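# Move the blue carton from the wall shelf to the desk

## Task

Remove the blue carton from the row of cartons on the wall shelf and set it down on the desk. Every other carton must stay where it was, the low shelf must be standing upright at the end, the desk must stay roughly where it is, and the robot must neither fall nor end up tilted.

## Robot and tools

Robot: a Rainbow Robotics RB-Y1 on a base with two drive wheels and two rear casters. The base cannot move sideways. It is 0.58 m wide, reaches 0.10 m ahead of the wheel axle and 0.57 m behind it, and sweeps a 0.58 m radius when it turns on the spot. The torso has a folding leg (ankle, knee, hip), a chest with a head, and two arms, each ending in a five-finger hand: left hand on the left arm, right hand on the right arm.

Frames (metres): the base frame has its origin on the floor midway between the drive wheels, x forward, y left, z up. chest, left_hand and right_hand are printed in this frame. The hand point sits 0.045 m in front of the palm. Its +z runs along the straight fingers and +y points out of the palm. Its +x runs across the palm: on the right hand away from the thumb, on the left hand toward it. The odometry frame is the base frame at scene start. base_odometry counts wheel turns only, so slipping or being shoved is misread. Its heading is in rad, positive to the left. Angles are in radians, and positive yaw or turn is to the left.

move: carries out one action, plus optional "cameras" (head_camera, left_wrist_camera, right_wrist_camera, or all) and "blocking". An action is one of two kinds. The first kind has "base", "joints" or both, optionally with "min_time_s". The second kind has "target" alone or with "min_time_s".
- base: {"x_m_s", "turn_rad_s", "for_s"}. These are velocities, not positions. x_m_s is forward speed, 0.005 to 1.5 m/s either sign, or 0. turn_rad_s is the left turn rate, 0.02 to 1.509 either sign, or 0. for_s runs 0.1 to 5 s. Any speed left out is 0. Distance covered is roughly speed × for_s. Acceleration is 0.4 m/s² (0.5 rad/s² for turns), and coasting to rest can take up to about 3 s after for_s ends.
- joints: absolute targets, keyed by joint name. Torso: torso_squat_rad 0 to 1.2, torso_shift_rad -0.3 to 0.6, torso_pitch_rad -0.2 to 1.4 (positive bows forward), torso_yaw_rad -1.5 to 1.5. These must also satisfy squat+shift<=1.52, squat-shift+pitch<=1.57, shift+0.5pitch-0.4squat<=0.7 and shift+0.3pitch-0.5squat<=0.39. Before yawing the torso, raise both arms out sideways by at least 0.2 rad. Arms: shoulder_pitch ±2.356 (negative swings the arm forward and up); left shoulder_roll 0 to 3.141 and right -3.141 to 0, where outward is away from the body; shoulder_yaw ±2.094; elbow -2.617 to 0.01 (negative bends); forearm_roll ±3.141; wrist_pitch -1.57 to 1.919; hand_roll ±2.705. Head: head_pan_rad ±0.523, head_tilt_rad -0.35 to 1.57 (positive looks down). Fingers: <side>_hand_little, _ring, _middle, _index, _thumb_bend and _thumb_turn range -1 to 1, with +1 open and -1 closed. thumb_turn -1 puts the thumb opposite the fingers. <side>_hand_force_limit (-1 to 1, giving about 0 to 10 N, 15 N for the thumb) and <side>_hand_speed (-0.96 to 1) are settings, not motions. At the start they are 0 and -0.8. For a gentle grip use a speed of -0.94 or lower. A motor only starts when its own target changes.
- target: {"side": "left"|"right", "x", "y", "z" (base frame, metres, -3 to 3, the hand point), "quat_wxyz" (four numbers, in the form the hand lines print)}. This is an absolute pose for one hand. It is solved into arm joint angles, so the hand moves along an arc. Split long moves into short steps. It is refused while an earlier move is still running.
- min_time_s (0.1 to 8): the minimum duration of the arm, head and torso motions.
blocking true (the default) returns once everything is at rest. false returns within about 0.5 s, and wait(0) then shows progress.

wait {seconds 0-10, cameras}: lets time pass and returns the state. stop {cameras}: brakes all running motions, which then hold and report "stopped". zoom_image {camera, region [x0,y0,x1,y1] in pixels, at most 504×504}: shows a closer view of a region of the latest image. show_instructions: shows the reference pages. finished_scene {scene: 1}: ends the scene for good.

Results: "move" says done, or the worst status among the motions. Hand statuses are reached (within 10 mm and 2°), short (with the distance off), or refused (with the reason). "off_target" means a joint came to rest away from its target and may still be pushing. contact_stop (torso only), time_out and limit_stop_at_<name> are stops you did not command. After one of these, or after a refusal, the remaining move, wait and finished_scene calls in that reply do not run. "joint command not followed" means the arm-collision check held an arm back. lidar_m lists 12 distances in 30° sectors, counter-clockwise from straight ahead, measured at 0.23 m height. Other lines: <side>_hand_stopped_by, with six words for little, ring, middle, index, thumb_bend, thumb_turn (target, force, stalled, moving, fault); finger loads in N (a lost grip shows as a load near 0); motor_effort for the wheels (above about 30 at rest suggests pushing); wrist force, which has an offset; joint torques; motor temperatures. wheel_motors_off=1 means the wheel motors are off for 2 s after a wheel stalled.

Avoid: tipping. Bend or rise slowly, especially with arms stretched forward or holding a load. Never stop hard while driving forward when bowed. Don't drive fast into furniture, and don't drive under the desk where the upper body could catch. The arms must not strike or press on each other: keep about 0.5 rad of outward shoulder roll when both reach forward. Contact torque at a joint's limit causes a 10 s fault, and an overheated motor (80 °C) locks that arm. A closed hand holds only about 0.3 kg. Do not drop the carton, knock the other cartons or the low shelf, shove the desk, or hit fixed things hard. The final state must stay correct after the robot lets go.

Each tool is called after "Emit:" as name(argument=value, ...) on one line, values as JSON.

Reference images:

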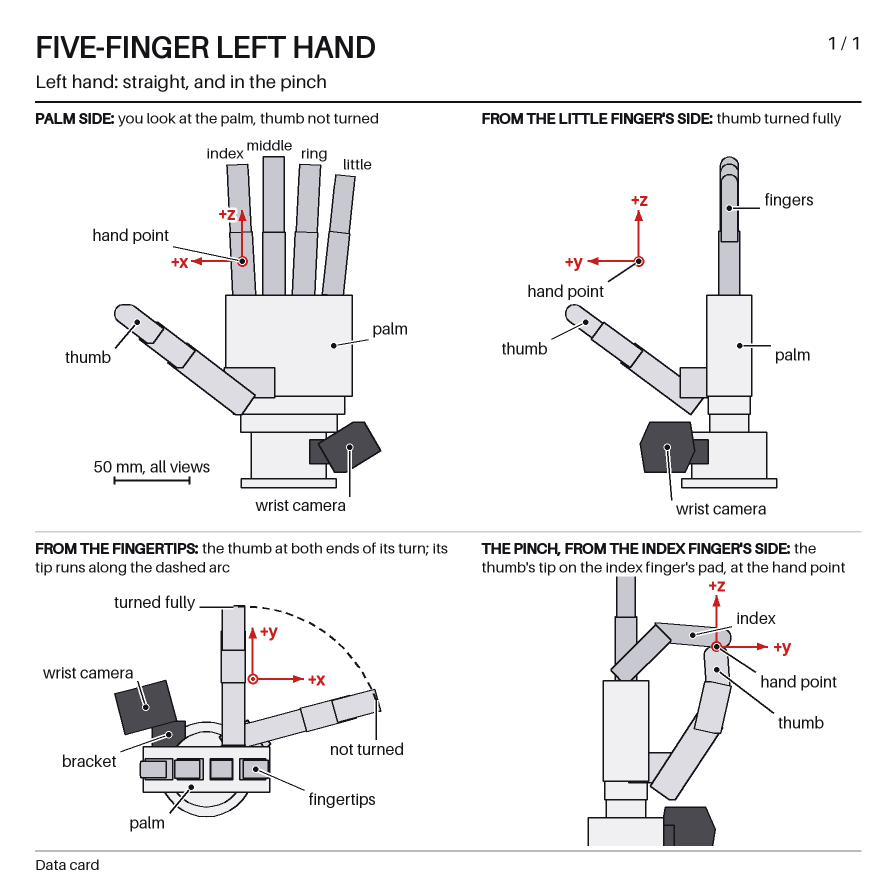

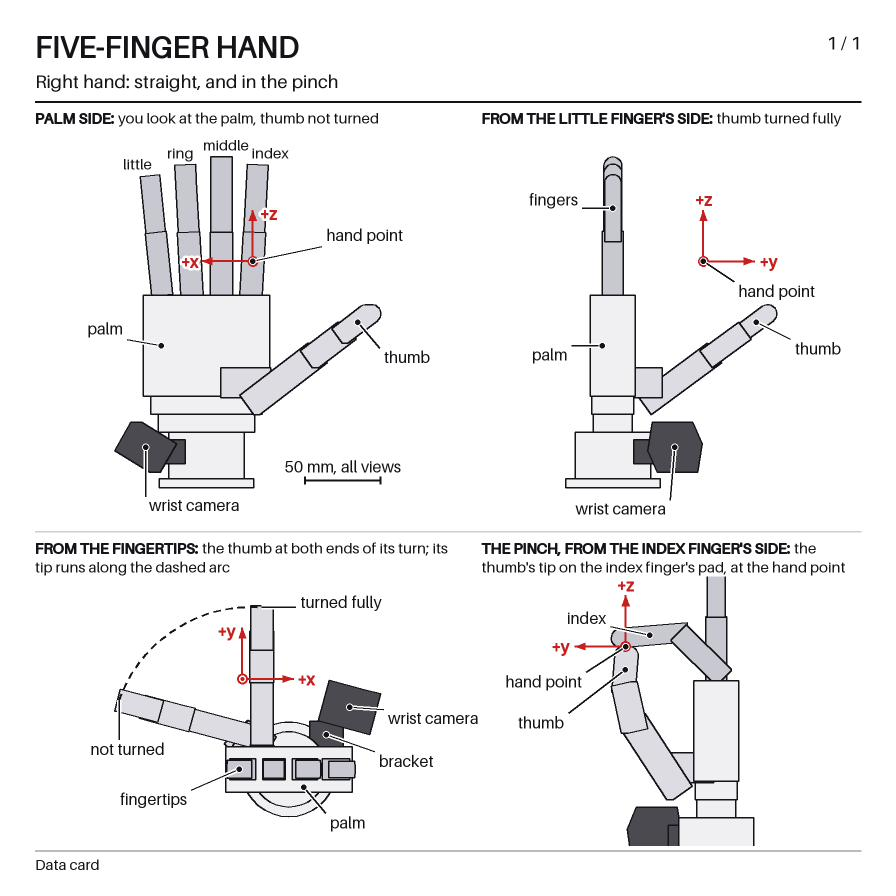

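## Session

Emit:
move()

Scene clock: 0.00 s.
Joint torques (N m): no reading
External joint torques (N m): no reading
Motor temperatures (°C): left_arm=[29 26 31 28 34 34 32] | right_arm=[28 29 28 27 34 39 34]
Wrist force (N): no reading
Wrist torque (N m): no reading
Wrist force, peak (N): no reading
base_odometry: x=+0.000 y=+0.000 heading=+0.000
lidar_m: 2.73 2.89 2.26 2.38 3.09 2.85 2.88 2.10 1.93 1.96 2.45 2.52
base_status: not commanded
joint_positions: torso_squat_rad=+0.350 torso_shift_rad=+0.000 torso_pitch_rad=+0.000 torso_yaw_rad=+0.000 left_shoulder_pitch_rad=-0.003 left_shoulder_roll_rad=+0.040 left_shoulder_yaw_rad=-0.008 left_elbow_rad=-0.291 left_forearm_roll_rad=-0.043 left_wrist_pitch_rad=-0.043 left_hand_roll_rad=+0.048 right_shoulder_pitch_rad=-0.027 right_shoulder_roll_rad=-0.033 right_shoulder_yaw_rad=-0.027 right_elbow_rad=-0.259 right_forearm_roll_rad=+0.004 right_wrist_pitch_rad=-0.027 right_hand_roll_rad=+0.025 head_pan_rad=+0.000 head_tilt_rad=+0.400 left_hand_little=+1.000 left_hand_ring=+1.000 left_hand_middle=+1.000 left_hand_index=+1.000 left_hand_thumb_turn=+1.000 left_hand_thumb_bend=+1.000 left_hand_force_limit=+0.000 left_hand_speed=-0.800 right_hand_little=+1.000 right_hand_ring=+1.000 right_hand_middle=+1.000 right_hand_index=+1.000 right_hand_thumb_turn=+1.000 right_hand_thumb_bend=+1.000 right_hand_force_limit=+0.000 right_hand_speed=-0.800
joint_status: not commanded
wheel_motors_off: 0
left_hand_stopped_by: target,target,target,target,target,target
right_hand_stopped_by: target,target,target,target,target,target
left_little_load_n: 0.0
left_ring_load_n: 0.0
left_middle_load_n: 0.0
left_index_load_n: 0.0
left_thumb_bend_load_n: 0.0
left_thumb_turn_load_n: 0.0
right_little_load_n: 0.0
right_ring_load_n: 0.0
right_middle_load_n: 0.0
right_index_load_n: 0.0
right_thumb_bend_load_n: 0.0
right_thumb_turn_load_n: 0.0
motor_effort: left_wheel=-1 right_wheel=+1
chest: x=-0.2280 y=-0.0005 z=+1.2475 quat_wxyz=(+1.000, +0.000, +0.000, +0.000) (m; base frame)
left_hand: x=-0.1171 y=+0.2200 z=+0.5161 quat_wxyz=(+0.131, -0.693, +0.701, -0.106) (m; base frame)
right_hand: x=-0.1207 y=-0.2197 z=+0.5154 quat_wxyz=(+0.096, -0.704, +0.693, -0.123) (m; base frame)
pictures: head_camera, left_wrist_camera, right_wrist_camera
Images, in order (width x height): head_camera 896x504, left_wrist_camera 504x504, right_wrist_camera 504x504.

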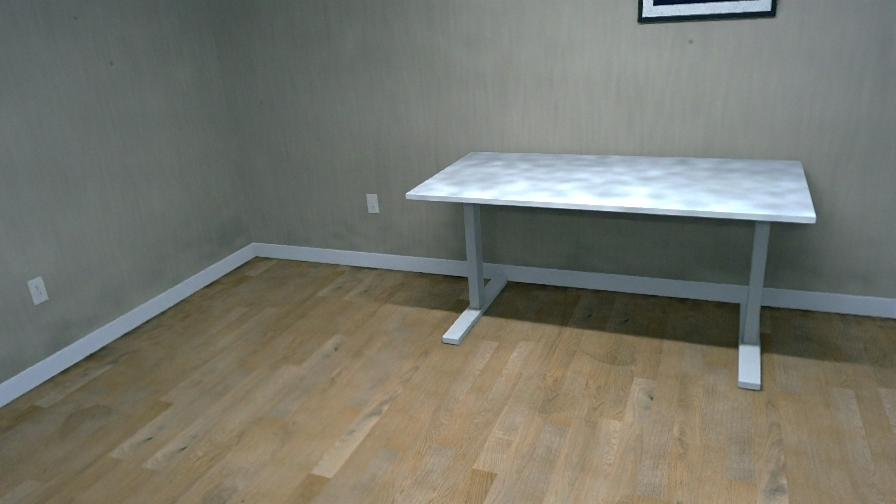

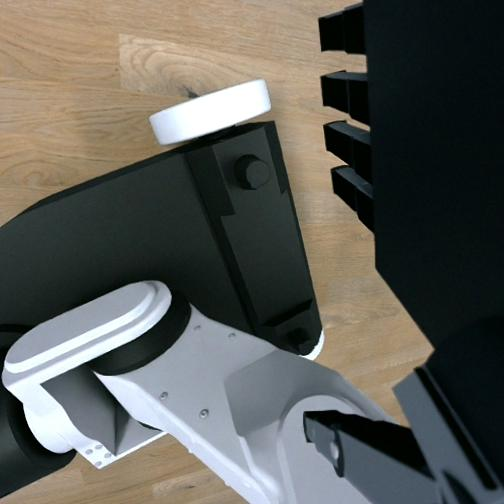

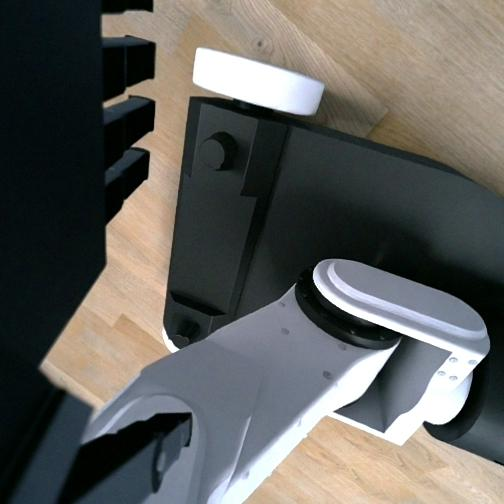

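Emit:
move(joints={"head_pan_rad": -0.52, "head_tilt_rad": 0.2}, cameras=["head_camera"])

Emit:
move(base={"turn_rad_s": -1.0, "for_s": 1.57}, cameras=["head_camera"])

Scene clock: 2.73 s.
Joint torques (N m): left_arm=[-4.1 0.69 -0.19 -2.14 0.04 -0.67 -0.04] | right_arm=[-2.49 -2.74 -1.03 -1.71 0 -0.86 0.14]
External joint torques (N m): left_arm=[-0.73 -0.52 -0.33 -0.12 0.01 0.08 -0.04] | right_arm=[0.83 -1.36 -0.94 -0.04 -0.05 -0.24 0.14]
Wrist force (N): left_arm=[-2.2 5.0 3.0] | right_arm=[0.0 0.9 4.3]
Wrist torque (N m): left_arm=[0.38 0.61 -0.23] | right_arm=[-0.15 -0.16 0.10]
Wrist force, peak (N): left_arm=[-2.2 5.2 3.0] | right_arm=[-0.3 1.1 4.7]
move: done
base_odometry: x=+0.000 y=+0.000 heading=+0.000
lidar_m: 2.71 2.88 2.27 2.37 3.08 2.85 2.87 2.11 1.93 1.95 2.43 2.53
base_status: not commanded
joint_positions: torso_squat_rad=+0.350 torso_shift_rad=+0.000 torso_pitch_rad=+0.000 torso_yaw_rad=+0.000 left_shoulder_pitch_rad=-0.003 left_shoulder_roll_rad=+0.040 left_shoulder_yaw_rad=-0.008 left_elbow_rad=-0.291 left_forearm_roll_rad=-0.043 left_wrist_pitch_rad=-0.043 left_hand_roll_rad=+0.048 right_shoulder_pitch_rad=-0.027 right_shoulder_roll_rad=-0.033 right_shoulder_yaw_rad=-0.027 right_elbow_rad=-0.259 right_forearm_roll_rad=+0.004 right_wrist_pitch_rad=-0.027 right_hand_roll_rad=+0.025 head_pan_rad=-0.520 head_tilt_rad=+0.200 left_hand_little=+1.000 left_hand_ring=+1.000 left_hand_middle=+1.000 left_hand_index=+1.000 left_hand_thumb_turn=+1.000 left_hand_thumb_bend=+1.000 left_hand_force_limit=+0.000 left_hand_speed=-0.800 right_hand_little=+1.000 right_hand_ring=+1.000 right_hand_middle=+1.000 right_hand_index=+1.000 right_hand_thumb_turn=+1.000 right_hand_thumb_bend=+1.000 right_hand_force_limit=+0.000 right_hand_speed=-0.800
joint_status: all done
wheel_motors_off: 0
left_hand_stopped_by: target,target,target,target,target,target
right_hand_stopped_by: target,target,target,target,target,target
left_little_load_n: 0.0
left_ring_load_n: 0.0
left_middle_load_n: 0.0
left_index_load_n: 0.0
left_thumb_bend_load_n: 0.0
left_thumb_turn_load_n: 0.0
right_little_load_n: 0.0
right_ring_load_n: 0.0
right_middle_load_n: 0.0
right_index_load_n: 0.0
right_thumb_bend_load_n: 0.0
right_thumb_turn_load_n: 0.0
motor_effort: left_wheel=+1(5) right_wheel=+0(1)
chest: x=-0.2280 y=-0.0005 z=+1.2475 quat_wxyz=(+1.000, +0.000, +0.000, +0.000) (m; base frame)
left_hand: x=-0.1171 y=+0.2200 z=+0.5161 quat_wxyz=(+0.131, -0.693, +0.701, -0.106) (m; base frame)
right_hand: x=-0.1207 y=-0.2197 z=+0.5154 quat_wxyz=(+0.096, -0.704, +0.693, -0.123) (m; base frame)
pictures: head_camera
Images, in order (width x height): head_camera 896x504.

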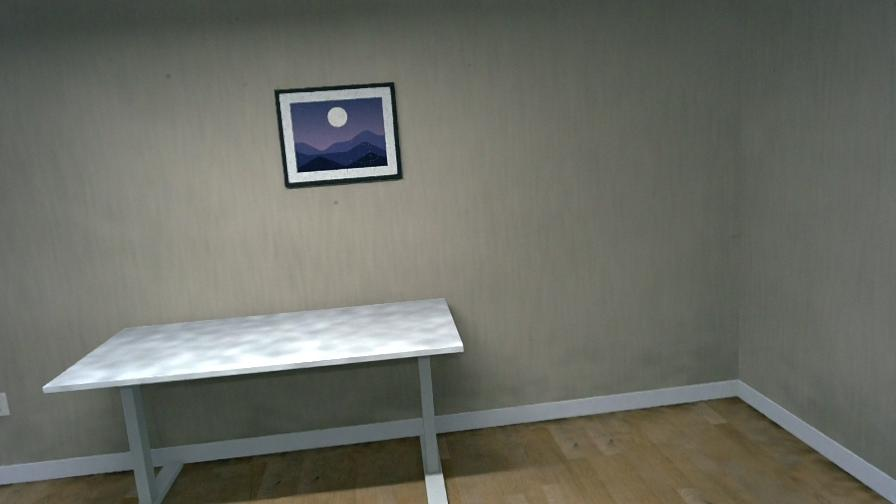

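Scene clock: 6.20 s.
Joint torques (N m): left_arm=[-3.63 0.36 -0.11 -2.27 0.02 -0.7 -0.11] | right_arm=[-2.39 -2.41 -0.19 -1.37 -0.08 -0.71 -0.21]
External joint torques (N m): left_arm=[-0.25 -0.85 -0.26 -0.25 -0.01 0.05 -0.11] | right_arm=[0.94 -1.02 -0.1 0.3 -0.13 -0.09 -0.21]
Wrist force (N): left_arm=[-2.3 5.0 2.9] | right_arm=[-0.2 1.0 4.5]
Wrist torque (N m): left_arm=[0.40 0.63 -0.25] | right_arm=[-0.15 -0.14 0.07]
Wrist force, peak (N): left_arm=[-2.3 5.3 3.1] | right_arm=[-0.1 1.1 4.7]
move: done
base_odometry: x=+0.000 y=+0.000 heading=-1.227
lidar_m: 2.17 2.53 2.73 3.19 2.34 2.28 3.02 2.84 2.83 2.31 1.94 1.93
base_status: done (sent for 1.57 of 1.57 s)
joint_positions: torso_squat_rad=+0.350 torso_shift_rad=+0.000 torso_pitch_rad=+0.000 torso_yaw_rad=+0.000 left_shoulder_pitch_rad=-0.003 left_shoulder_roll_rad=+0.040 left_shoulder_yaw_rad=-0.008 left_elbow_rad=-0.291 left_forearm_roll_rad=-0.043 left_wrist_pitch_rad=-0.043 left_hand_roll_rad=+0.048 right_shoulder_pitch_rad=-0.027 right_shoulder_roll_rad=-0.033 right_shoulder_yaw_rad=-0.027 right_elbow_rad=-0.259 right_forearm_roll_rad=+0.004 right_wrist_pitch_rad=-0.027 right_hand_roll_rad=+0.025 head_pan_rad=-0.520 head_tilt_rad=+0.200 left_hand_little=+1.000 left_hand_ring=+1.000 left_hand_middle=+1.000 left_hand_index=+1.000 left_hand_thumb_turn=+1.000 left_hand_thumb_bend=+1.000 left_hand_force_limit=+0.000 left_hand_speed=-0.800 right_hand_little=+1.000 right_hand_ring=+1.000 right_hand_middle=+1.000 right_hand_index=+1.000 right_hand_thumb_turn=+1.000 right_hand_thumb_bend=+1.000 right_hand_force_limit=+0.000 right_hand_speed=-0.800
joint_status: not commanded
wheel_motors_off: 0
left_hand_stopped_by: target,target,target,target,target,target
right_hand_stopped_by: target,target,target,target,target,target
left_little_load_n: 0.5
left_ring_load_n: 0.0
left_middle_load_n: -0.5
left_index_load_n: 0.0
left_thumb_bend_load_n: 0.0
left_thumb_turn_load_n: 0.0
right_little_load_n: 0.0
right_ring_load_n: 0.0
right_middle_load_n: 0.0
right_index_load_n: 0.0
right_thumb_bend_load_n: -0.5
right_thumb_turn_load_n: 0.0
motor_effort: left_wheel=+8(25) right_wheel=+2(25)
chest: x=-0.2280 y=-0.0004 z=+1.2475 quat_wxyz=(+1.000, +0.000, +0.000, +0.000) (m; base frame)
left_hand: x=-0.1171 y=+0.2200 z=+0.5161 quat_wxyz=(+0.131, -0.693, +0.701, -0.106) (m; base frame)
right_hand: x=-0.1207 y=-0.2196 z=+0.5154 quat_wxyz=(+0.096, -0.704, +0.693, -0.123) (m; base frame)
pictures: head_camera
Images, in order (width x height): head_camera 896x504.

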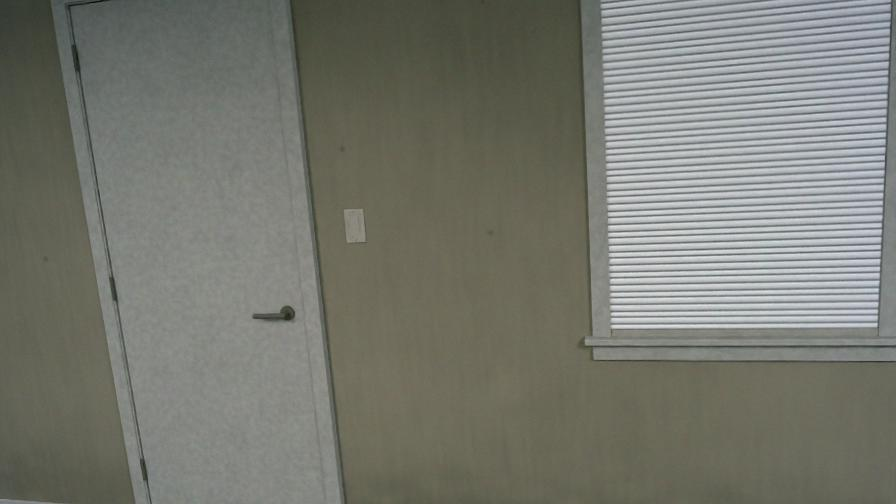

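Emit:
move(base={"turn_rad_s": -1.0, "for_s": 2}, cameras=["head_camera"])

Scene clock: 16.00 s.
Joint torques (N m): left_arm=[-4.49 0.87 0.03 -2.09 -0.09 -0.69 -0.06] | right_arm=[-2.16 -2.33 -0.1 -1.72 0.27 -0.75 0.1]
External joint torques (N m): left_arm=[-1.11 -0.34 -0.12 -0.07 -0.12 0.06 -0.06] | right_arm=[1.17 -0.95 -0.02 -0.04 0.22 -0.13 0.1]
Wrist force (N): left_arm=[-2.2 5.2 3.1] | right_arm=[-0.2 1.2 4.6]
Wrist torque (N m): left_arm=[0.41 0.63 -0.24] | right_arm=[-0.12 -0.16 0.09]
Wrist force, peak (N): left_arm=[-2.4 5.4 3.0] | right_arm=[0.0 1.2 4.7]
move: done
base_odometry: x=+0.000 y=+0.000 heading=+3.057
lidar_m: 2.83 2.19 1.94 1.95 2.31 2.54 2.73 3.00 2.32 2.36 3.19 2.83
base_status: done (sent for 2 of 2 s)
joint_positions: torso_squat_rad=+0.350 torso_shift_rad=+0.000 torso_pitch_rad=+0.000 torso_yaw_rad=+0.000 left_shoulder_pitch_rad=-0.003 left_shoulder_roll_rad=+0.040 left_shoulder_yaw_rad=-0.008 left_elbow_rad=-0.291 left_forearm_roll_rad=-0.043 left_wrist_pitch_rad=-0.043 left_hand_roll_rad=+0.048 right_shoulder_pitch_rad=-0.027 right_shoulder_roll_rad=-0.033 right_shoulder_yaw_rad=-0.027 right_elbow_rad=-0.259 right_forearm_roll_rad=+0.004 right_wrist_pitch_rad=-0.027 right_hand_roll_rad=+0.025 head_pan_rad=-0.520 head_tilt_rad=+0.200 left_hand_little=+1.000 left_hand_ring=+1.000 left_hand_middle=+1.000 left_hand_index=+1.000 left_hand_thumb_turn=+1.000 left_hand_thumb_bend=+1.000 left_hand_force_limit=+0.000 left_hand_speed=-0.800 right_hand_little=+1.000 right_hand_ring=+1.000 right_hand_middle=+1.000 right_hand_index=+1.000 right_hand_thumb_turn=+1.000 right_hand_thumb_bend=+1.000 right_hand_force_limit=+0.000 right_hand_speed=-0.800
joint_status: not commanded
wheel_motors_off: 0
left_hand_stopped_by: target,target,target,target,target,target
right_hand_stopped_by: target,target,target,target,target,target
left_little_load_n: 0.0
left_ring_load_n: 0.0
left_middle_load_n: 0.0
left_index_load_n: 0.0
left_thumb_bend_load_n: 0.0
left_thumb_turn_load_n: 0.0
right_little_load_n: 0.0
right_ring_load_n: 0.0
right_middle_load_n: 0.0
right_index_load_n: 0.0
right_thumb_bend_load_n: 0.0
right_thumb_turn_load_n: 0.0
motor_effort: left_wheel=+10(27) right_wheel=+3(10)
chest: x=-0.2280 y=-0.0005 z=+1.2475 quat_wxyz=(+1.000, +0.000, +0.000, +0.000) (m; base frame)
left_hand: x=-0.1171 y=+0.2200 z=+0.5161 quat_wxyz=(+0.131, -0.693, +0.701, -0.106) (m; base frame)
right_hand: x=-0.1207 y=-0.2196 z=+0.5154 quat_wxyz=(+0.096, -0.704, +0.693, -0.123) (m; base frame)
pictures: head_camera
Images, in order (width x height): head_camera 896x504.

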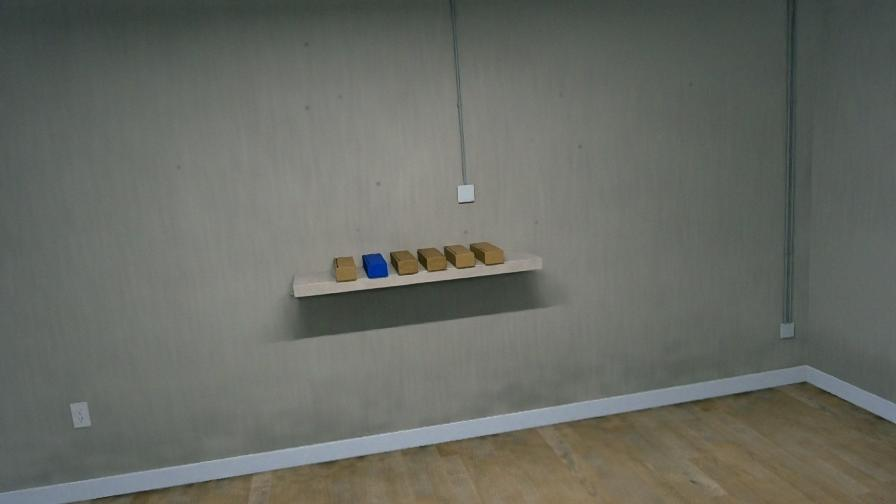

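Emit:
move(joints={"head_pan_rad": 0.52, "head_tilt_rad": 0.4}, cameras=["head_camera"])

Emit:
zoom_image(camera="head_camera", region=[250, 200, 650, 425])

Emit:
move(joints={"head_pan_rad": 0, "head_tilt_rad": 0.4}, base={"turn_rad_s": -0.8, "for_s": 0.9}, cameras=["head_camera"])

Scene clock: 21.20 s.
Joint torques (N m): left_arm=[-4.19 1.22 -0.05 -1.96 -0.11 -0.75 -0.14] | right_arm=[-2.49 -2.58 0.01 -1.61 0.37 -1 -0.06]
External joint torques (N m): left_arm=[-0.81 0.01 -0.2 0.07 -0.14 0 -0.14] | right_arm=[0.84 -1.19 0.1 0.07 0.32 -0.38 -0.06]
Wrist force (N): left_arm=[-2.2 5.0 2.9] | right_arm=[-0.1 1.2 4.2]
Wrist torque (N m): left_arm=[0.40 0.62 -0.23] | right_arm=[-0.10 -0.15 0.10]
Wrist force, peak (N): left_arm=[-2.3 5.3 3.1] | right_arm=[-0.3 1.1 4.6]
move: done
base_odometry: x=+0.000 y=+0.000 heading=+3.057
lidar_m: 2.83 2.19 1.94 1.94 2.31 2.54 2.72 3.00 2.32 2.36 3.16 2.84
base_status: not commanded
joint_positions: torso_squat_rad=+0.350 torso_shift_rad=+0.000 torso_pitch_rad=+0.000 torso_yaw_rad=+0.000 left_shoulder_pitch_rad=-0.003 left_shoulder_roll_rad=+0.040 left_shoulder_yaw_rad=-0.008 left_elbow_rad=-0.291 left_forearm_roll_rad=-0.043 left_wrist_pitch_rad=-0.043 left_hand_roll_rad=+0.048 right_shoulder_pitch_rad=-0.027 right_shoulder_roll_rad=-0.033 right_shoulder_yaw_rad=-0.027 right_elbow_rad=-0.259 right_forearm_roll_rad=+0.004 right_wrist_pitch_rad=-0.027 right_hand_roll_rad=+0.025 head_pan_rad=+0.520 head_tilt_rad=+0.400 left_hand_little=+1.000 left_hand_ring=+1.000 left_hand_middle=+1.000 left_hand_index=+1.000 left_hand_thumb_turn=+1.000 left_hand_thumb_bend=+1.000 left_hand_force_limit=+0.000 left_hand_speed=-0.800 right_hand_little=+1.000 right_hand_ring=+1.000 right_hand_middle=+1.000 right_hand_index=+1.000 right_hand_thumb_turn=+1.000 right_hand_thumb_bend=+1.000 right_hand_force_limit=+0.000 right_hand_speed=-0.800
joint_status: all done
wheel_motors_off: 0
left_hand_stopped_by: target,target,target,target,target,target
right_hand_stopped_by: target,target,target,target,target,target
left_little_load_n: 0.0
left_ring_load_n: 0.0
left_middle_load_n: 0.0
left_index_load_n: 0.0
left_thumb_bend_load_n: 0.0
left_thumb_turn_load_n: 0.0
right_little_load_n: 0.0
right_ring_load_n: 0.0
right_middle_load_n: 0.0
right_index_load_n: 0.0
right_thumb_bend_load_n: 0.0
right_thumb_turn_load_n: 0.0
motor_effort: left_wheel=+9(12) right_wheel=+3(3)
chest: x=-0.2280 y=-0.0005 z=+1.2475 quat_wxyz=(+1.000, +0.000, +0.000, +0.000) (m; base frame)
left_hand: x=-0.1171 y=+0.2200 z=+0.5161 quat_wxyz=(+0.131, -0.693, +0.701, -0.106) (m; base frame)
right_hand: x=-0.1207 y=-0.2196 z=+0.5154 quat_wxyz=(+0.096, -0.704, +0.693, -0.123) (m; base frame)
pictures: head_camera
Images, in order (width x height): head_camera 896x504.

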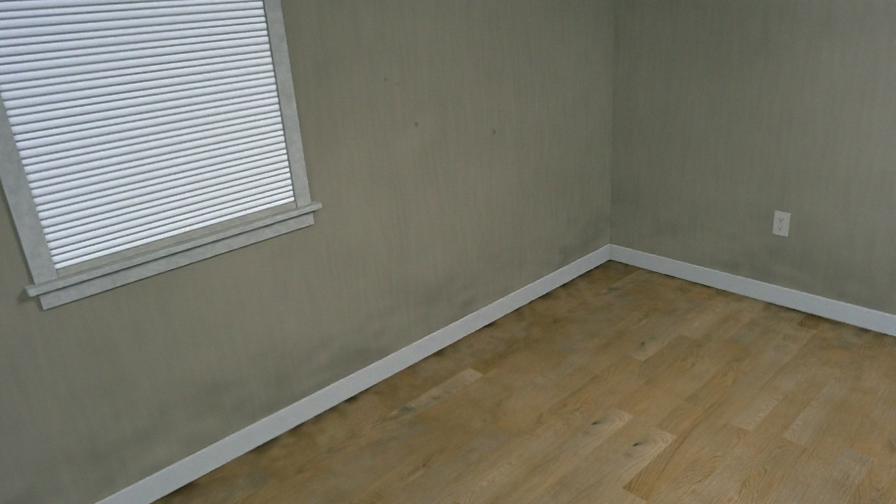

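Scaled by 1.260 from the camera's 896x504 image, which has a finer 1280x720 frame.

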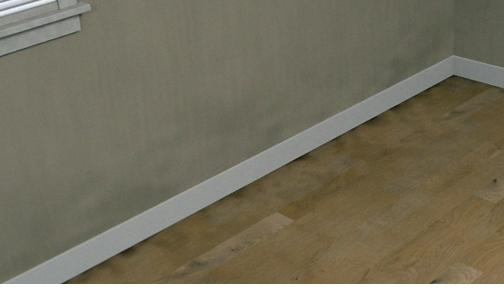

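Scene clock: 23.33 s.
Joint torques (N m): left_arm=[-4.2 0.89 0.22 -2.06 -0.12 -0.6 -0.13] | right_arm=[-2.84 -2.34 -0.37 -1.85 0.13 -0.93 -0.19]
External joint torques (N m): left_arm=[-0.81 -0.31 0.07 -0.03 -0.15 0.16 -0.13] | right_arm=[0.49 -0.95 -0.28 -0.17 0.08 -0.31 -0.19]
Wrist force (N): left_arm=[-2.0 5.1 3.0] | right_arm=[-0.2 1.1 4.4]
Wrist torque (N m): left_arm=[0.40 0.59 -0.22] | right_arm=[-0.13 -0.14 0.10]
Wrist force, peak (N): left_arm=[-2.1 5.4 3.0] | right_arm=[-0.1 1.2 4.5]
move: done
base_odometry: x=+0.000 y=+0.000 heading=+2.652
lidar_m: 2.84 2.89 2.08 1.96 1.99 2.52 2.53 2.73 2.83 2.26 2.35 3.04
base_status: done (sent for 0.9 of 0.9 s)
joint_positions: torso_squat_rad=+0.350 torso_shift_rad=+0.000 torso_pitch_rad=+0.000 torso_yaw_rad=+0.000 left_shoulder_pitch_rad=-0.003 left_shoulder_roll_rad=+0.040 left_shoulder_yaw_rad=-0.008 left_elbow_rad=-0.291 left_forearm_roll_rad=-0.043 left_wrist_pitch_rad=-0.043 left_hand_roll_rad=+0.048 right_shoulder_pitch_rad=-0.027 right_shoulder_roll_rad=-0.033 right_shoulder_yaw_rad=-0.027 right_elbow_rad=-0.259 right_forearm_roll_rad=+0.004 right_wrist_pitch_rad=-0.027 right_hand_roll_rad=+0.025 head_pan_rad=+0.000 head_tilt_rad=+0.400 left_hand_little=+1.000 left_hand_ring=+1.000 left_hand_middle=+1.000 left_hand_index=+1.000 left_hand_thumb_turn=+1.000 left_hand_thumb_bend=+1.000 left_hand_force_limit=+0.000 left_hand_speed=-0.800 right_hand_little=+1.000 right_hand_ring=+1.000 right_hand_middle=+1.000 right_hand_index=+1.000 right_hand_thumb_turn=+1.000 right_hand_thumb_bend=+1.000 right_hand_force_limit=+0.000 right_hand_speed=-0.800
joint_status: all done
wheel_motors_off: 0
left_hand_stopped_by: target,target,target,target,target,target
right_hand_stopped_by: target,target,target,target,target,target
left_little_load_n: 0.0
left_ring_load_n: 0.0
left_middle_load_n: 0.0
left_index_load_n: 0.0
left_thumb_bend_load_n: 0.0
left_thumb_turn_load_n: 0.0
right_little_load_n: 0.0
right_ring_load_n: 0.0
right_middle_load_n: 0.0
right_index_load_n: 0.0
right_thumb_bend_load_n: 0.0
right_thumb_turn_load_n: 0.0
motor_effort: left_wheel=+10(24) right_wheel=+3(10)
chest: x=-0.2280 y=-0.0004 z=+1.2475 quat_wxyz=(+1.000, +0.000, +0.000, +0.000) (m; base frame)
left_hand: x=-0.1171 y=+0.2200 z=+0.5161 quat_wxyz=(+0.131, -0.693, +0.701, -0.106) (m; base frame)
right_hand: x=-0.1207 y=-0.2196 z=+0.5154 quat_wxyz=(+0.096, -0.704, +0.693, -0.123) (m; base frame)
pictures: head_camera
Images, in order (width x height): head_camera 896x504.

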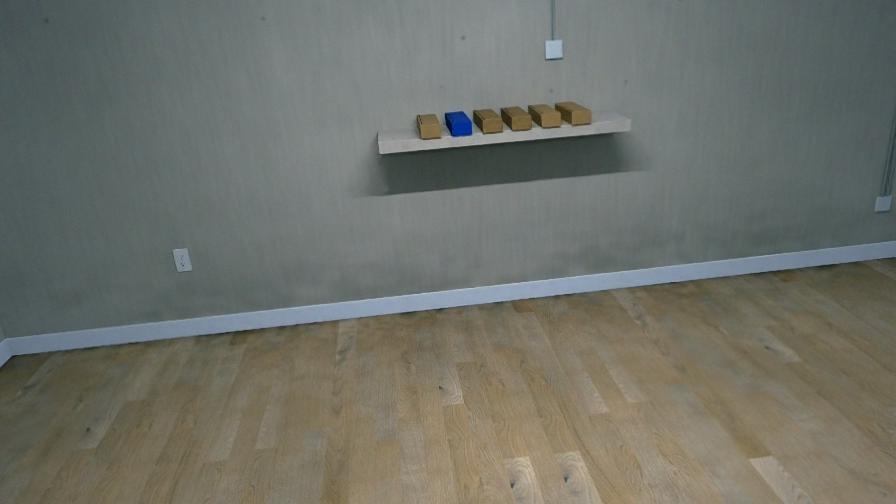

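Emit:
zoom_image(camera="head_camera", region=[370, 80, 640, 180])

Emit:
move(base={"turn_rad_s": -0.9, "for_s": 1.5}, cameras=["head_camera"])

Scaled by 1.867 from the camera's 896x504 image, which has a finer 1280x720 frame.

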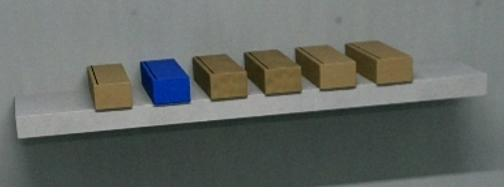

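Scene clock: 36.97 s.
Joint torques (N m): left_arm=[-3.96 0.99 0.09 -2.2 -0.13 -0.67 -0.16] | right_arm=[-3.11 -2.8 -0.72 -1.88 0.25 -0.78 -0.18]
External joint torques (N m): left_arm=[-0.58 -0.22 -0.06 -0.17 -0.16 0.09 -0.16] | right_arm=[0.21 -1.42 -0.63 -0.21 0.2 -0.16 -0.18]
Wrist force (N): left_arm=[-2.3 4.9 3.0] | right_arm=[-0.2 1.3 4.3]
Wrist torque (N m): left_arm=[0.36 0.64 -0.24] | right_arm=[-0.09 -0.14 0.10]
Wrist force, peak (N): left_arm=[-2.3 5.4 3.1] | right_arm=[-0.1 1.1 4.7]
move: done
base_odometry: x=+0.000 y=+0.000 heading=+1.528
lidar_m: 2.36 3.15 2.84 2.84 2.16 1.95 1.96 2.35 2.53 2.71 2.95 2.31
base_status: done (sent for 1.5 of 1.5 s)
joint_positions: torso_squat_rad=+0.350 torso_shift_rad=+0.000 torso_pitch_rad=+0.000 torso_yaw_rad=+0.000 left_shoulder_pitch_rad=-0.003 left_shoulder_roll_rad=+0.040 left_shoulder_yaw_rad=-0.008 left_elbow_rad=-0.291 left_forearm_roll_rad=-0.043 left_wrist_pitch_rad=-0.043 left_hand_roll_rad=+0.048 right_shoulder_pitch_rad=-0.027 right_shoulder_roll_rad=-0.033 right_shoulder_yaw_rad=-0.027 right_elbow_rad=-0.259 right_forearm_roll_rad=+0.004 right_wrist_pitch_rad=-0.027 right_hand_roll_rad=+0.025 head_pan_rad=+0.000 head_tilt_rad=+0.400 left_hand_little=+1.000 left_hand_ring=+1.000 left_hand_middle=+1.000 left_hand_index=+1.000 left_hand_thumb_turn=+1.000 left_hand_thumb_bend=+1.000 left_hand_force_limit=+0.000 left_hand_speed=-0.800 right_hand_little=+1.000 right_hand_ring=+1.000 right_hand_middle=+1.000 right_hand_index=+1.000 right_hand_thumb_turn=+1.000 right_hand_thumb_bend=+1.000 right_hand_force_limit=+0.000 right_hand_speed=-0.800
joint_status: not commanded
wheel_motors_off: 0
left_hand_stopped_by: target,target,target,target,target,target
right_hand_stopped_by: target,target,target,target,target,target
left_little_load_n: 0.0
left_ring_load_n: 0.0
left_middle_load_n: 0.0
left_index_load_n: 0.0
left_thumb_bend_load_n: -0.5
left_thumb_turn_load_n: 0.0
right_little_load_n: 0.0
right_ring_load_n: 0.0
right_middle_load_n: 0.0
right_index_load_n: 0.0
right_thumb_bend_load_n: 0.0
right_thumb_turn_load_n: 0.0
motor_effort: left_wheel=+7(25) right_wheel=+3(10)
chest: x=-0.2280 y=-0.0005 z=+1.2475 quat_wxyz=(+1.000, +0.000, +0.000, +0.000) (m; base frame)
left_hand: x=-0.1171 y=+0.2200 z=+0.5161 quat_wxyz=(+0.131, -0.693, +0.701, -0.106) (m; base frame)
right_hand: x=-0.1207 y=-0.2196 z=+0.5154 quat_wxyz=(+0.096, -0.704, +0.693, -0.123) (m; base frame)
pictures: head_camera
Images, in order (width x height): head_camera 896x504.

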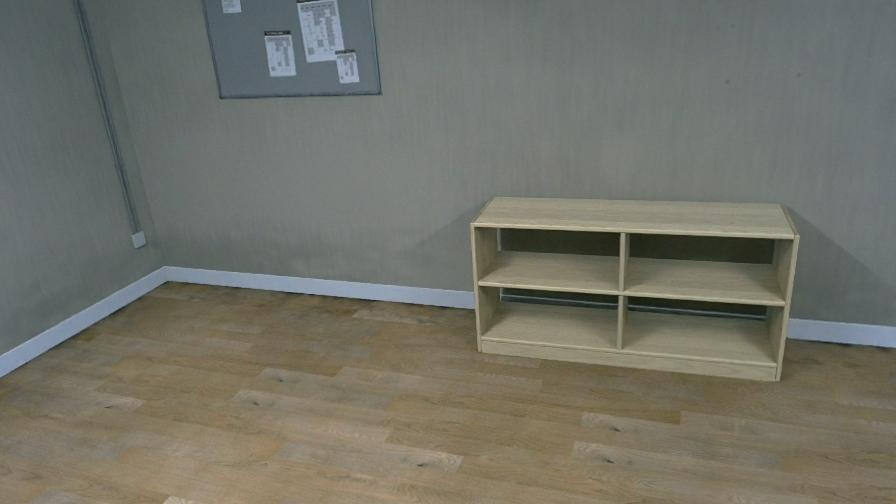

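Emit:
move(base={"turn_rad_s": 0.6, "for_s": 1.54})

Emit:
move(base={"x_m_s": 0.4, "for_s": 3.84})

Emit:
move(base={"turn_rad_s": 0.4, "for_s": 1.06}, cameras=["head_camera"])

Scene clock: 56.07 s.
Joint torques (N m): left_arm=[-4.1 1.1 -0.02 -2.11 0.03 -0.85 -0.01] | right_arm=[-3.15 -2.58 -0.47 -1.58 0.08 -0.79 -0.12]
External joint torques (N m): left_arm=[-0.72 -0.12 -0.17 -0.09 -0.01 -0.09 -0.01] | right_arm=[0.17 -1.2 -0.39 0.1 0.03 -0.17 -0.12]
Wrist force (N): left_arm=[-2.0 5.1 3.1] | right_arm=[-0.1 1.1 4.4]
Wrist torque (N m): left_arm=[0.39 0.60 -0.23] | right_arm=[-0.13 -0.16 0.10]
Wrist force, peak (N): left_arm=[-2.2 5.4 3.0] | right_arm=[-0.1 1.2 4.5]
move: done
base_odometry: x=+0.000 y=+0.000 heading=+2.447
lidar_m: 2.84 2.83 2.31 1.95 1.95 2.20 2.52 2.73 3.15 2.32 2.26 3.01
base_status: done (sent for 1.53 of 1.53 s)
joint_positions: torso_squat_rad=+0.350 torso_shift_rad=+0.000 torso_pitch_rad=+0.000 torso_yaw_rad=+0.000 left_shoulder_pitch_rad=-0.003 left_shoulder_roll_rad=+0.040 left_shoulder_yaw_rad=-0.008 left_elbow_rad=-0.291 left_forearm_roll_rad=-0.043 left_wrist_pitch_rad=-0.043 left_hand_roll_rad=+0.048 right_shoulder_pitch_rad=-0.027 right_shoulder_roll_rad=-0.033 right_shoulder_yaw_rad=-0.027 right_elbow_rad=-0.259 right_forearm_roll_rad=+0.004 right_wrist_pitch_rad=-0.027 right_hand_roll_rad=+0.025 head_pan_rad=+0.000 head_tilt_rad=+0.400 left_hand_little=+1.000 left_hand_ring=+1.000 left_hand_middle=+1.000 left_hand_index=+1.000 left_hand_thumb_turn=+1.000 left_hand_thumb_bend=+1.000 left_hand_force_limit=+0.000 left_hand_speed=-0.800 right_hand_little=+1.000 right_hand_ring=+1.000 right_hand_middle=+1.000 right_hand_index=+1.000 right_hand_thumb_turn=+1.000 right_hand_thumb_bend=+1.000 right_hand_force_limit=+0.000 right_hand_speed=-0.800
joint_status: not commanded
wheel_motors_off: 0
left_hand_stopped_by: target,target,target,target,target,target
right_hand_stopped_by: target,target,target,target,target,target
left_little_load_n: 0.0
left_ring_load_n: 0.0
left_middle_load_n: 0.0
left_index_load_n: 0.0
left_thumb_bend_load_n: 0.0
left_thumb_turn_load_n: 0.0
right_little_load_n: 0.0
right_ring_load_n: 0.0
right_middle_load_n: 0.0
right_index_load_n: 0.0
right_thumb_bend_load_n: 0.0
right_thumb_turn_load_n: 0.0
motor_effort: left_wheel=+5(28) right_wheel=+7(23)
chest: x=-0.2280 y=-0.0005 z=+1.2475 quat_wxyz=(+1.000, +0.000, +0.000, +0.000) (m; base frame)
left_hand: x=-0.1171 y=+0.2200 z=+0.5162 quat_wxyz=(+0.131, -0.693, +0.701, -0.106) (m; base frame)
right_hand: x=-0.1207 y=-0.2196 z=+0.5154 quat_wxyz=(+0.096, -0.704, +0.693, -0.123) (m; base frame)
pictures: none

Scene clock: 61.43 s.
Joint torques (N m): left_arm=[-3.99 1.1 -0.13 -2.14 -0.01 -0.74 0.03] | right_arm=[-1.98 -3.35 -0.42 -1.57 0.16 -0.83 0]
External joint torques (N m): left_arm=[-0.61 -0.11 -0.28 -0.12 -0.04 0.01 0.03] | right_arm=[1.35 -1.97 -0.33 0.11 0.12 -0.21 0]
Wrist force (N): left_arm=[-2.3 5.1 3.0] | right_arm=[-0.2 0.8 4.5]
Wrist torque (N m): left_arm=[0.39 0.63 -0.24] | right_arm=[-0.17 -0.14 0.07]
Wrist force, peak (N): left_arm=[-2.4 5.5 3.1] | right_arm=[-0.2 0.8 4.7]
move: done
base_odometry: x=-1.179 y=+0.981 heading=+2.448
lidar_m: 1.38 1.37 1.57 2.41 2.40 2.73 4.04 4.04 2.24 1.93 2.21 1.64
base_status: done (sent for 3.83 of 3.83 s)
joint_positions: torso_squat_rad=+0.350 torso_shift_rad=+0.000 torso_pitch_rad=+0.000 torso_yaw_rad=+0.000 left_shoulder_pitch_rad=-0.003 left_shoulder_roll_rad=+0.040 left_shoulder_yaw_rad=-0.008 left_elbow_rad=-0.291 left_forearm_roll_rad=-0.043 left_wrist_pitch_rad=-0.043 left_hand_roll_rad=+0.048 right_shoulder_pitch_rad=-0.027 right_shoulder_roll_rad=-0.033 right_shoulder_yaw_rad=-0.027 right_elbow_rad=-0.259 right_forearm_roll_rad=+0.004 right_wrist_pitch_rad=-0.027 right_hand_roll_rad=+0.025 head_pan_rad=+0.000 head_tilt_rad=+0.400 left_hand_little=+1.000 left_hand_ring=+1.000 left_hand_middle=+1.000 left_hand_index=+1.000 left_hand_thumb_turn=+1.000 left_hand_thumb_bend=+1.000 left_hand_force_limit=+0.000 left_hand_speed=-0.800 right_hand_little=+1.000 right_hand_ring=+1.000 right_hand_middle=+1.000 right_hand_index=+1.000 right_hand_thumb_turn=+1.000 right_hand_thumb_bend=+1.000 right_hand_force_limit=+0.000 right_hand_speed=-0.800
joint_status: not commanded
wheel_motors_off: 0
left_hand_stopped_by: target,target,target,target,target,target
right_hand_stopped_by: target,target,target,target,target,target
left_little_load_n: 0.0
left_ring_load_n: 0.0
left_middle_load_n: 0.0
left_index_load_n: 0.0
left_thumb_bend_load_n: 0.0
left_thumb_turn_load_n: 0.0
right_little_load_n: 0.0
right_ring_load_n: 0.0
right_middle_load_n: 0.0
right_index_load_n: 0.0
right_thumb_bend_load_n: 0.0
right_thumb_turn_load_n: 0.0
motor_effort: left_wheel=+6(29) right_wheel=-5(25)
chest: x=-0.2280 y=-0.0005 z=+1.2475 quat_wxyz=(+1.000, +0.000, +0.000, +0.000) (m; base frame)
left_hand: x=-0.1170 y=+0.2200 z=+0.5162 quat_wxyz=(+0.131, -0.693, +0.701, -0.106) (m; base frame)
right_hand: x=-0.1206 y=-0.2196 z=+0.5154 quat_wxyz=(+0.096, -0.704, +0.693, -0.123) (m; base frame)
pictures: none

Scene clock: 63.87 s.
Joint torques (N m): left_arm=[-3.98 0.69 0.09 -2.11 -0.23 -0.59 -0.07] | right_arm=[-2.63 -2.98 -0.63 -1.72 0.2 -0.96 0.11]
External joint torques (N m): left_arm=[-0.6 -0.53 -0.05 -0.09 -0.26 0.17 -0.07] | right_arm=[0.7 -1.61 -0.54 -0.04 0.15 -0.34 0.11]
Wrist force (N): left_arm=[-2.2 5.2 2.9] | right_arm=[-0.2 1.1 4.4]
Wrist torque (N m): left_arm=[0.42 0.62 -0.23] | right_arm=[-0.12 -0.14 0.09]
Wrist force, peak (N): left_arm=[-2.5 5.3 3.2] | right_arm=[-0.1 1.2 4.5]
move: done
base_odometry: x=-1.178 y=+0.981 heading=+2.874
lidar_m: 1.37 1.48 2.28 2.39 2.60 3.92 4.03 2.64 1.94 2.21 1.76 1.39
base_status: done (sent for 1.07 of 1.07 s)
joint_positions: torso_squat_rad=+0.350 torso_shift_rad=+0.000 torso_pitch_rad=+0.000 torso_yaw_rad=+0.000 left_shoulder_pitch_rad=-0.003 left_shoulder_roll_rad=+0.040 left_shoulder_yaw_rad=-0.008 left_elbow_rad=-0.291 left_forearm_roll_rad=-0.043 left_wrist_pitch_rad=-0.043 left_hand_roll_rad=+0.048 right_shoulder_pitch_rad=-0.027 right_shoulder_roll_rad=-0.033 right_shoulder_yaw_rad=-0.027 right_elbow_rad=-0.259 right_forearm_roll_rad=+0.004 right_wrist_pitch_rad=-0.027 right_hand_roll_rad=+0.025 head_pan_rad=+0.000 head_tilt_rad=+0.400 left_hand_little=+1.000 left_hand_ring=+1.000 left_hand_middle=+1.000 left_hand_index=+1.000 left_hand_thumb_turn=+1.000 left_hand_thumb_bend=+1.000 left_hand_force_limit=+0.000 left_hand_speed=-0.800 right_hand_little=+1.000 right_hand_ring=+1.000 right_hand_middle=+1.000 right_hand_index=+1.000 right_hand_thumb_turn=+1.000 right_hand_thumb_bend=+1.000 right_hand_force_limit=+0.000 right_hand_speed=-0.800
joint_status: not commanded
wheel_motors_off: 0
left_hand_stopped_by: target,target,target,target,target,target
right_hand_stopped_by: target,target,target,target,target,target
left_little_load_n: 0.0
left_ring_load_n: 0.0
left_middle_load_n: 0.0
left_index_load_n: 0.0
left_thumb_bend_load_n: 0.0
left_thumb_turn_load_n: 0.0
right_little_load_n: 0.0
right_ring_load_n: 0.0
right_middle_load_n: 0.0
right_index_load_n: 0.0
right_thumb_bend_load_n: 0.0
right_thumb_turn_load_n: 0.0
motor_effort: left_wheel=+2(30) right_wheel=+7(25)
chest: x=-0.2280 y=-0.0005 z=+1.2475 quat_wxyz=(+1.000, +0.000, +0.000, +0.000) (m; base frame)
left_hand: x=-0.1170 y=+0.2200 z=+0.5162 quat_wxyz=(+0.131, -0.693, +0.701, -0.106) (m; base frame)
right_hand: x=-0.1206 y=-0.2196 z=+0.5154 quat_wxyz=(+0.096, -0.704, +0.693, -0.123) (m; base frame)
pictures: head_camera
Images, in order (width x height): head_camera 896x504.

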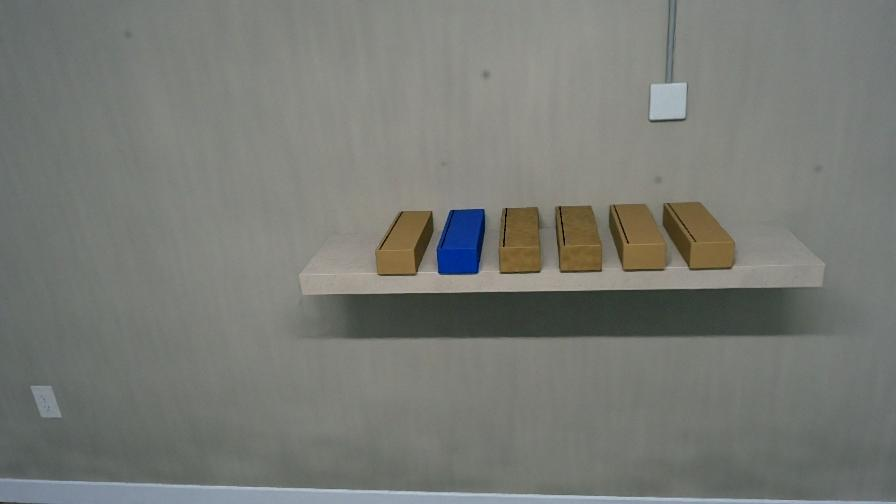

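Emit:
zoom_image(camera="head_camera", region=[290, 180, 542, 320])

Scaled by 2.000 from the camera's 896x504 image, which has a finer 1280x720 frame.

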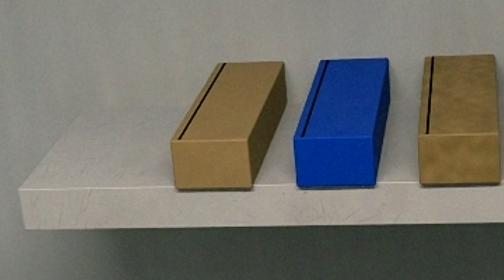

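Emit:
move(base={"turn_rad_s": 0.3, "for_s": 0.84})

Emit:
move(base={"x_m_s": 0.3, "for_s": 2.2})

Emit:
move(base={"turn_rad_s": -0.3, "for_s": 0.84}, joints={"head_pan_rad": -0.2, "head_tilt_rad": 0.7}, cameras=["head_camera"])

Scene clock: 104.30 s.
Joint torques (N m): left_arm=[-3.47 0.66 0.48 -2.05 -0.03 -0.64 0.06] | right_arm=[-2.69 -2.42 -0.54 -1.89 0.14 -1.01 -0.16]
External joint torques (N m): left_arm=[-0.09 -0.56 0.33 -0.03 -0.06 0.11 0.06] | right_arm=[0.64 -1.04 -0.45 -0.22 0.1 -0.39 -0.16]
Wrist force (N): left_arm=[-2.3 5.0 3.0] | right_arm=[-0.1 1.0 4.1]
Wrist torque (N m): left_arm=[0.39 0.63 -0.25] | right_arm=[-0.13 -0.16 0.10]
Wrist force, peak (N): left_arm=[-2.4 5.3 3.1] | right_arm=[-0.2 1.0 4.6]
move: done
base_odometry: x=-1.178 y=+0.981 heading=+3.124
lidar_m: 1.39 1.72 2.39 2.41 3.02 4.05 3.73 2.23 1.91 2.23 1.51 1.37
base_status: done (sent for 0.83 of 0.83 s)
joint_positions: torso_squat_rad=+0.350 torso_shift_rad=+0.000 torso_pitch_rad=+0.000 torso_yaw_rad=+0.000 left_shoulder_pitch_rad=-0.003 left_shoulder_roll_rad=+0.040 left_shoulder_yaw_rad=-0.008 left_elbow_rad=-0.291 left_forearm_roll_rad=-0.043 left_wrist_pitch_rad=-0.043 left_hand_roll_rad=+0.048 right_shoulder_pitch_rad=-0.027 right_shoulder_roll_rad=-0.033 right_shoulder_yaw_rad=-0.027 right_elbow_rad=-0.259 right_forearm_roll_rad=+0.004 right_wrist_pitch_rad=-0.027 right_hand_roll_rad=+0.025 head_pan_rad=+0.000 head_tilt_rad=+0.400 left_hand_little=+1.000 left_hand_ring=+1.000 left_hand_middle=+1.000 left_hand_index=+1.000 left_hand_thumb_turn=+1.000 left_hand_thumb_bend=+1.000 left_hand_force_limit=+0.000 left_hand_speed=-0.800 right_hand_little=+1.000 right_hand_ring=+1.000 right_hand_middle=+1.000 right_hand_index=+1.000 right_hand_thumb_turn=+1.000 right_hand_thumb_bend=+1.000 right_hand_force_limit=+0.000 right_hand_speed=-0.800
joint_status: not commanded
wheel_motors_off: 0
left_hand_stopped_by: target,target,target,target,target,target
right_hand_stopped_by: target,target,target,target,target,target
left_little_load_n: 0.0
left_ring_load_n: 0.0
left_middle_load_n: 0.0
left_index_load_n: 0.0
left_thumb_bend_load_n: 0.0
left_thumb_turn_load_n: -0.5
right_little_load_n: 0.0
right_ring_load_n: -0.5
right_middle_load_n: 0.0
right_index_load_n: 0.0
right_thumb_bend_load_n: 0.0
right_thumb_turn_load_n: 0.0
motor_effort: left_wheel=+2(10) right_wheel=+8(20)
chest: x=-0.2280 y=-0.0005 z=+1.2475 quat_wxyz=(+1.000, +0.000, +0.000, +0.000) (m; base frame)
left_hand: x=-0.1170 y=+0.2200 z=+0.5162 quat_wxyz=(+0.131, -0.693, +0.701, -0.106) (m; base frame)
right_hand: x=-0.1206 y=-0.2196 z=+0.5154 quat_wxyz=(+0.096, -0.704, +0.693, -0.123) (m; base frame)
pictures: none

Scene clock: 107.97 s.
Joint torques (N m): left_arm=[-3.69 0.92 0.11 -1.92 -0.17 -0.77 0.08] | right_arm=[-2.31 -2.39 -0.34 -1.6 0.16 -0.99 -0.09]
External joint torques (N m): left_arm=[-0.32 -0.29 -0.03 0.1 -0.2 -0.02 0.08] | right_arm=[1.02 -1.01 -0.26 0.08 0.12 -0.36 -0.09]
Wrist force (N): left_arm=[-2.1 5.2 3.1] | right_arm=[-0.2 1.0 4.3]
Wrist torque (N m): left_arm=[0.41 0.60 -0.23] | right_arm=[-0.15 -0.16 0.09]
Wrist force, peak (N): left_arm=[-2.1 5.6 3.0] | right_arm=[-0.2 0.9 4.7]
move: done
base_odometry: x=-1.838 y=+0.992 heading=+3.125
lidar_m: 0.77 0.96 1.98 2.17 2.70 4.62 4.13 2.43 2.45 1.30 0.83 0.76
base_status: done (sent for 2.2 of 2.2 s)
joint_positions: torso_squat_rad=+0.350 torso_shift_rad=+0.000 torso_pitch_rad=+0.000 torso_yaw_rad=+0.000 left_shoulder_pitch_rad=-0.003 left_shoulder_roll_rad=+0.040 left_shoulder_yaw_rad=-0.008 left_elbow_rad=-0.291 left_forearm_roll_rad=-0.043 left_wrist_pitch_rad=-0.043 left_hand_roll_rad=+0.048 right_shoulder_pitch_rad=-0.027 right_shoulder_roll_rad=-0.033 right_shoulder_yaw_rad=-0.027 right_elbow_rad=-0.259 right_forearm_roll_rad=+0.004 right_wrist_pitch_rad=-0.027 right_hand_roll_rad=+0.025 head_pan_rad=+0.000 head_tilt_rad=+0.400 left_hand_little=+1.000 left_hand_ring=+1.000 left_hand_middle=+1.000 left_hand_index=+1.000 left_hand_thumb_turn=+1.000 left_hand_thumb_bend=+1.000 left_hand_force_limit=+0.000 left_hand_speed=-0.800 right_hand_little=+1.000 right_hand_ring=+1.000 right_hand_middle=+1.000 right_hand_index=+1.000 right_hand_thumb_turn=+1.000 right_hand_thumb_bend=+1.000 right_hand_force_limit=+0.000 right_hand_speed=-0.800
joint_status: not commanded
wheel_motors_off: 0
left_hand_stopped_by: target,target,target,target,target,target
right_hand_stopped_by: target,target,target,target,target,target
left_little_load_n: 0.0
left_ring_load_n: 0.0
left_middle_load_n: 0.0
left_index_load_n: 0.0
left_thumb_bend_load_n: -0.5
left_thumb_turn_load_n: 0.0
right_little_load_n: 0.0
right_ring_load_n: 0.0
right_middle_load_n: 0.0
right_index_load_n: 0.0
right_thumb_bend_load_n: 0.0
right_thumb_turn_load_n: 0.0
motor_effort: left_wheel=+6(28) right_wheel=-5(26)
chest: x=-0.2280 y=-0.0005 z=+1.2475 quat_wxyz=(+1.000, +0.000, +0.000, +0.000) (m; base frame)
left_hand: x=-0.1170 y=+0.2200 z=+0.5162 quat_wxyz=(+0.131, -0.693, +0.701, -0.106) (m; base frame)
right_hand: x=-0.1206 y=-0.2196 z=+0.5154 quat_wxyz=(+0.096, -0.704, +0.693, -0.123) (m; base frame)
pictures: none

Scene clock: 109.83 s.
Joint torques (N m): left_arm=[-3.68 0.77 -0.08 -2.21 -0.01 -0.75 -0.1] | right_arm=[-2.13 -3.09 -0.41 -1.91 0.23 -0.86 -0.07]
External joint torques (N m): left_arm=[-0.29 -0.44 -0.23 -0.18 -0.04 0.01 -0.1] | right_arm=[1.19 -1.7 -0.32 -0.23 0.18 -0.24 -0.07]
Wrist force (N): left_arm=[-2.3 5.1 3.0] | right_arm=[-0.2 1.1 4.3]
Wrist torque (N m): left_arm=[0.40 0.62 -0.24] | right_arm=[-0.12 -0.14 0.10]
Wrist force, peak (N): left_arm=[-2.6 5.4 3.1] | right_arm=[-0.1 1.1 4.5]
move: done
base_odometry: x=-1.838 y=+0.992 heading=+2.875
lidar_m: 0.75 0.84 1.28 2.15 2.34 3.57 4.62 2.81 2.42 2.06 0.97 0.77
base_status: done (sent for 0.83 of 0.83 s)
joint_positions: torso_squat_rad=+0.350 torso_shift_rad=+0.000 torso_pitch_rad=+0.000 torso_yaw_rad=+0.000 left_shoulder_pitch_rad=-0.003 left_shoulder_roll_rad=+0.040 left_shoulder_yaw_rad=-0.008 left_elbow_rad=-0.291 left_forearm_roll_rad=-0.043 left_wrist_pitch_rad=-0.043 left_hand_roll_rad=+0.048 right_shoulder_pitch_rad=-0.027 right_shoulder_roll_rad=-0.033 right_shoulder_yaw_rad=-0.027 right_elbow_rad=-0.259 right_forearm_roll_rad=+0.004 right_wrist_pitch_rad=-0.027 right_hand_roll_rad=+0.025 head_pan_rad=-0.200 head_tilt_rad=+0.700 left_hand_little=+1.000 left_hand_ring=+1.000 left_hand_middle=+1.000 left_hand_index=+1.000 left_hand_thumb_turn=+1.000 left_hand_thumb_bend=+1.000 left_hand_force_limit=+0.000 left_hand_speed=-0.800 right_hand_little=+1.000 right_hand_ring=+1.000 right_hand_middle=+1.000 right_hand_index=+1.000 right_hand_thumb_turn=+1.000 right_hand_thumb_bend=+1.000 right_hand_force_limit=+0.000 right_hand_speed=-0.800
joint_status: all done
wheel_motors_off: 0
left_hand_stopped_by: target,target,target,target,target,target
right_hand_stopped_by: target,target,target,target,target,target
left_little_load_n: 0.0
left_ring_load_n: 0.0
left_middle_load_n: 0.0
left_index_load_n: 0.0
left_thumb_bend_load_n: 0.0
left_thumb_turn_load_n: 0.0
right_little_load_n: 0.0
right_ring_load_n: 0.0
right_middle_load_n: 0.0
right_index_load_n: 0.0
right_thumb_bend_load_n: 0.0
right_thumb_turn_load_n: 0.0
motor_effort: left_wheel=-1(27) right_wheel=-4(25)
chest: x=-0.2280 y=-0.0004 z=+1.2475 quat_wxyz=(+1.000, +0.000, +0.000, +0.000) (m; base frame)
left_hand: x=-0.1170 y=+0.2200 z=+0.5162 quat_wxyz=(+0.131, -0.693, +0.701, -0.106) (m; base frame)
right_hand: x=-0.1206 y=-0.2196 z=+0.5154 quat_wxyz=(+0.096, -0.704, +0.693, -0.123) (m; base frame)
pictures: head_camera
Images, in order (width x height): head_camera 896x504.

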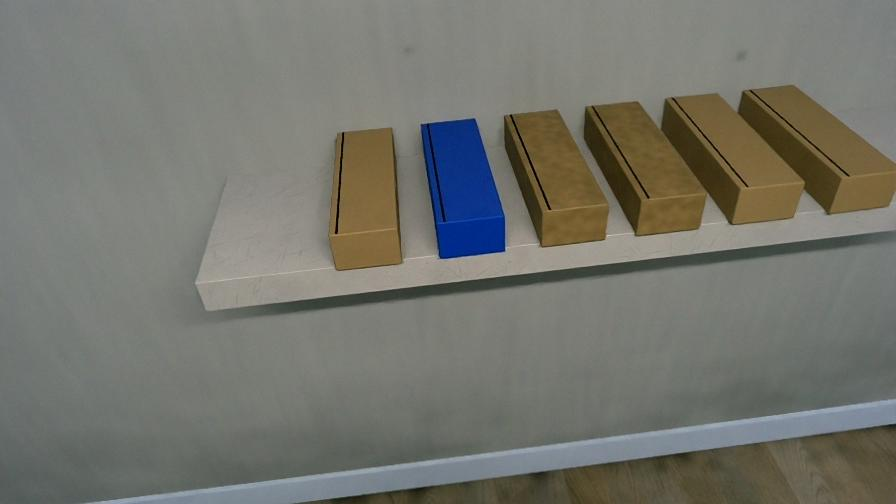

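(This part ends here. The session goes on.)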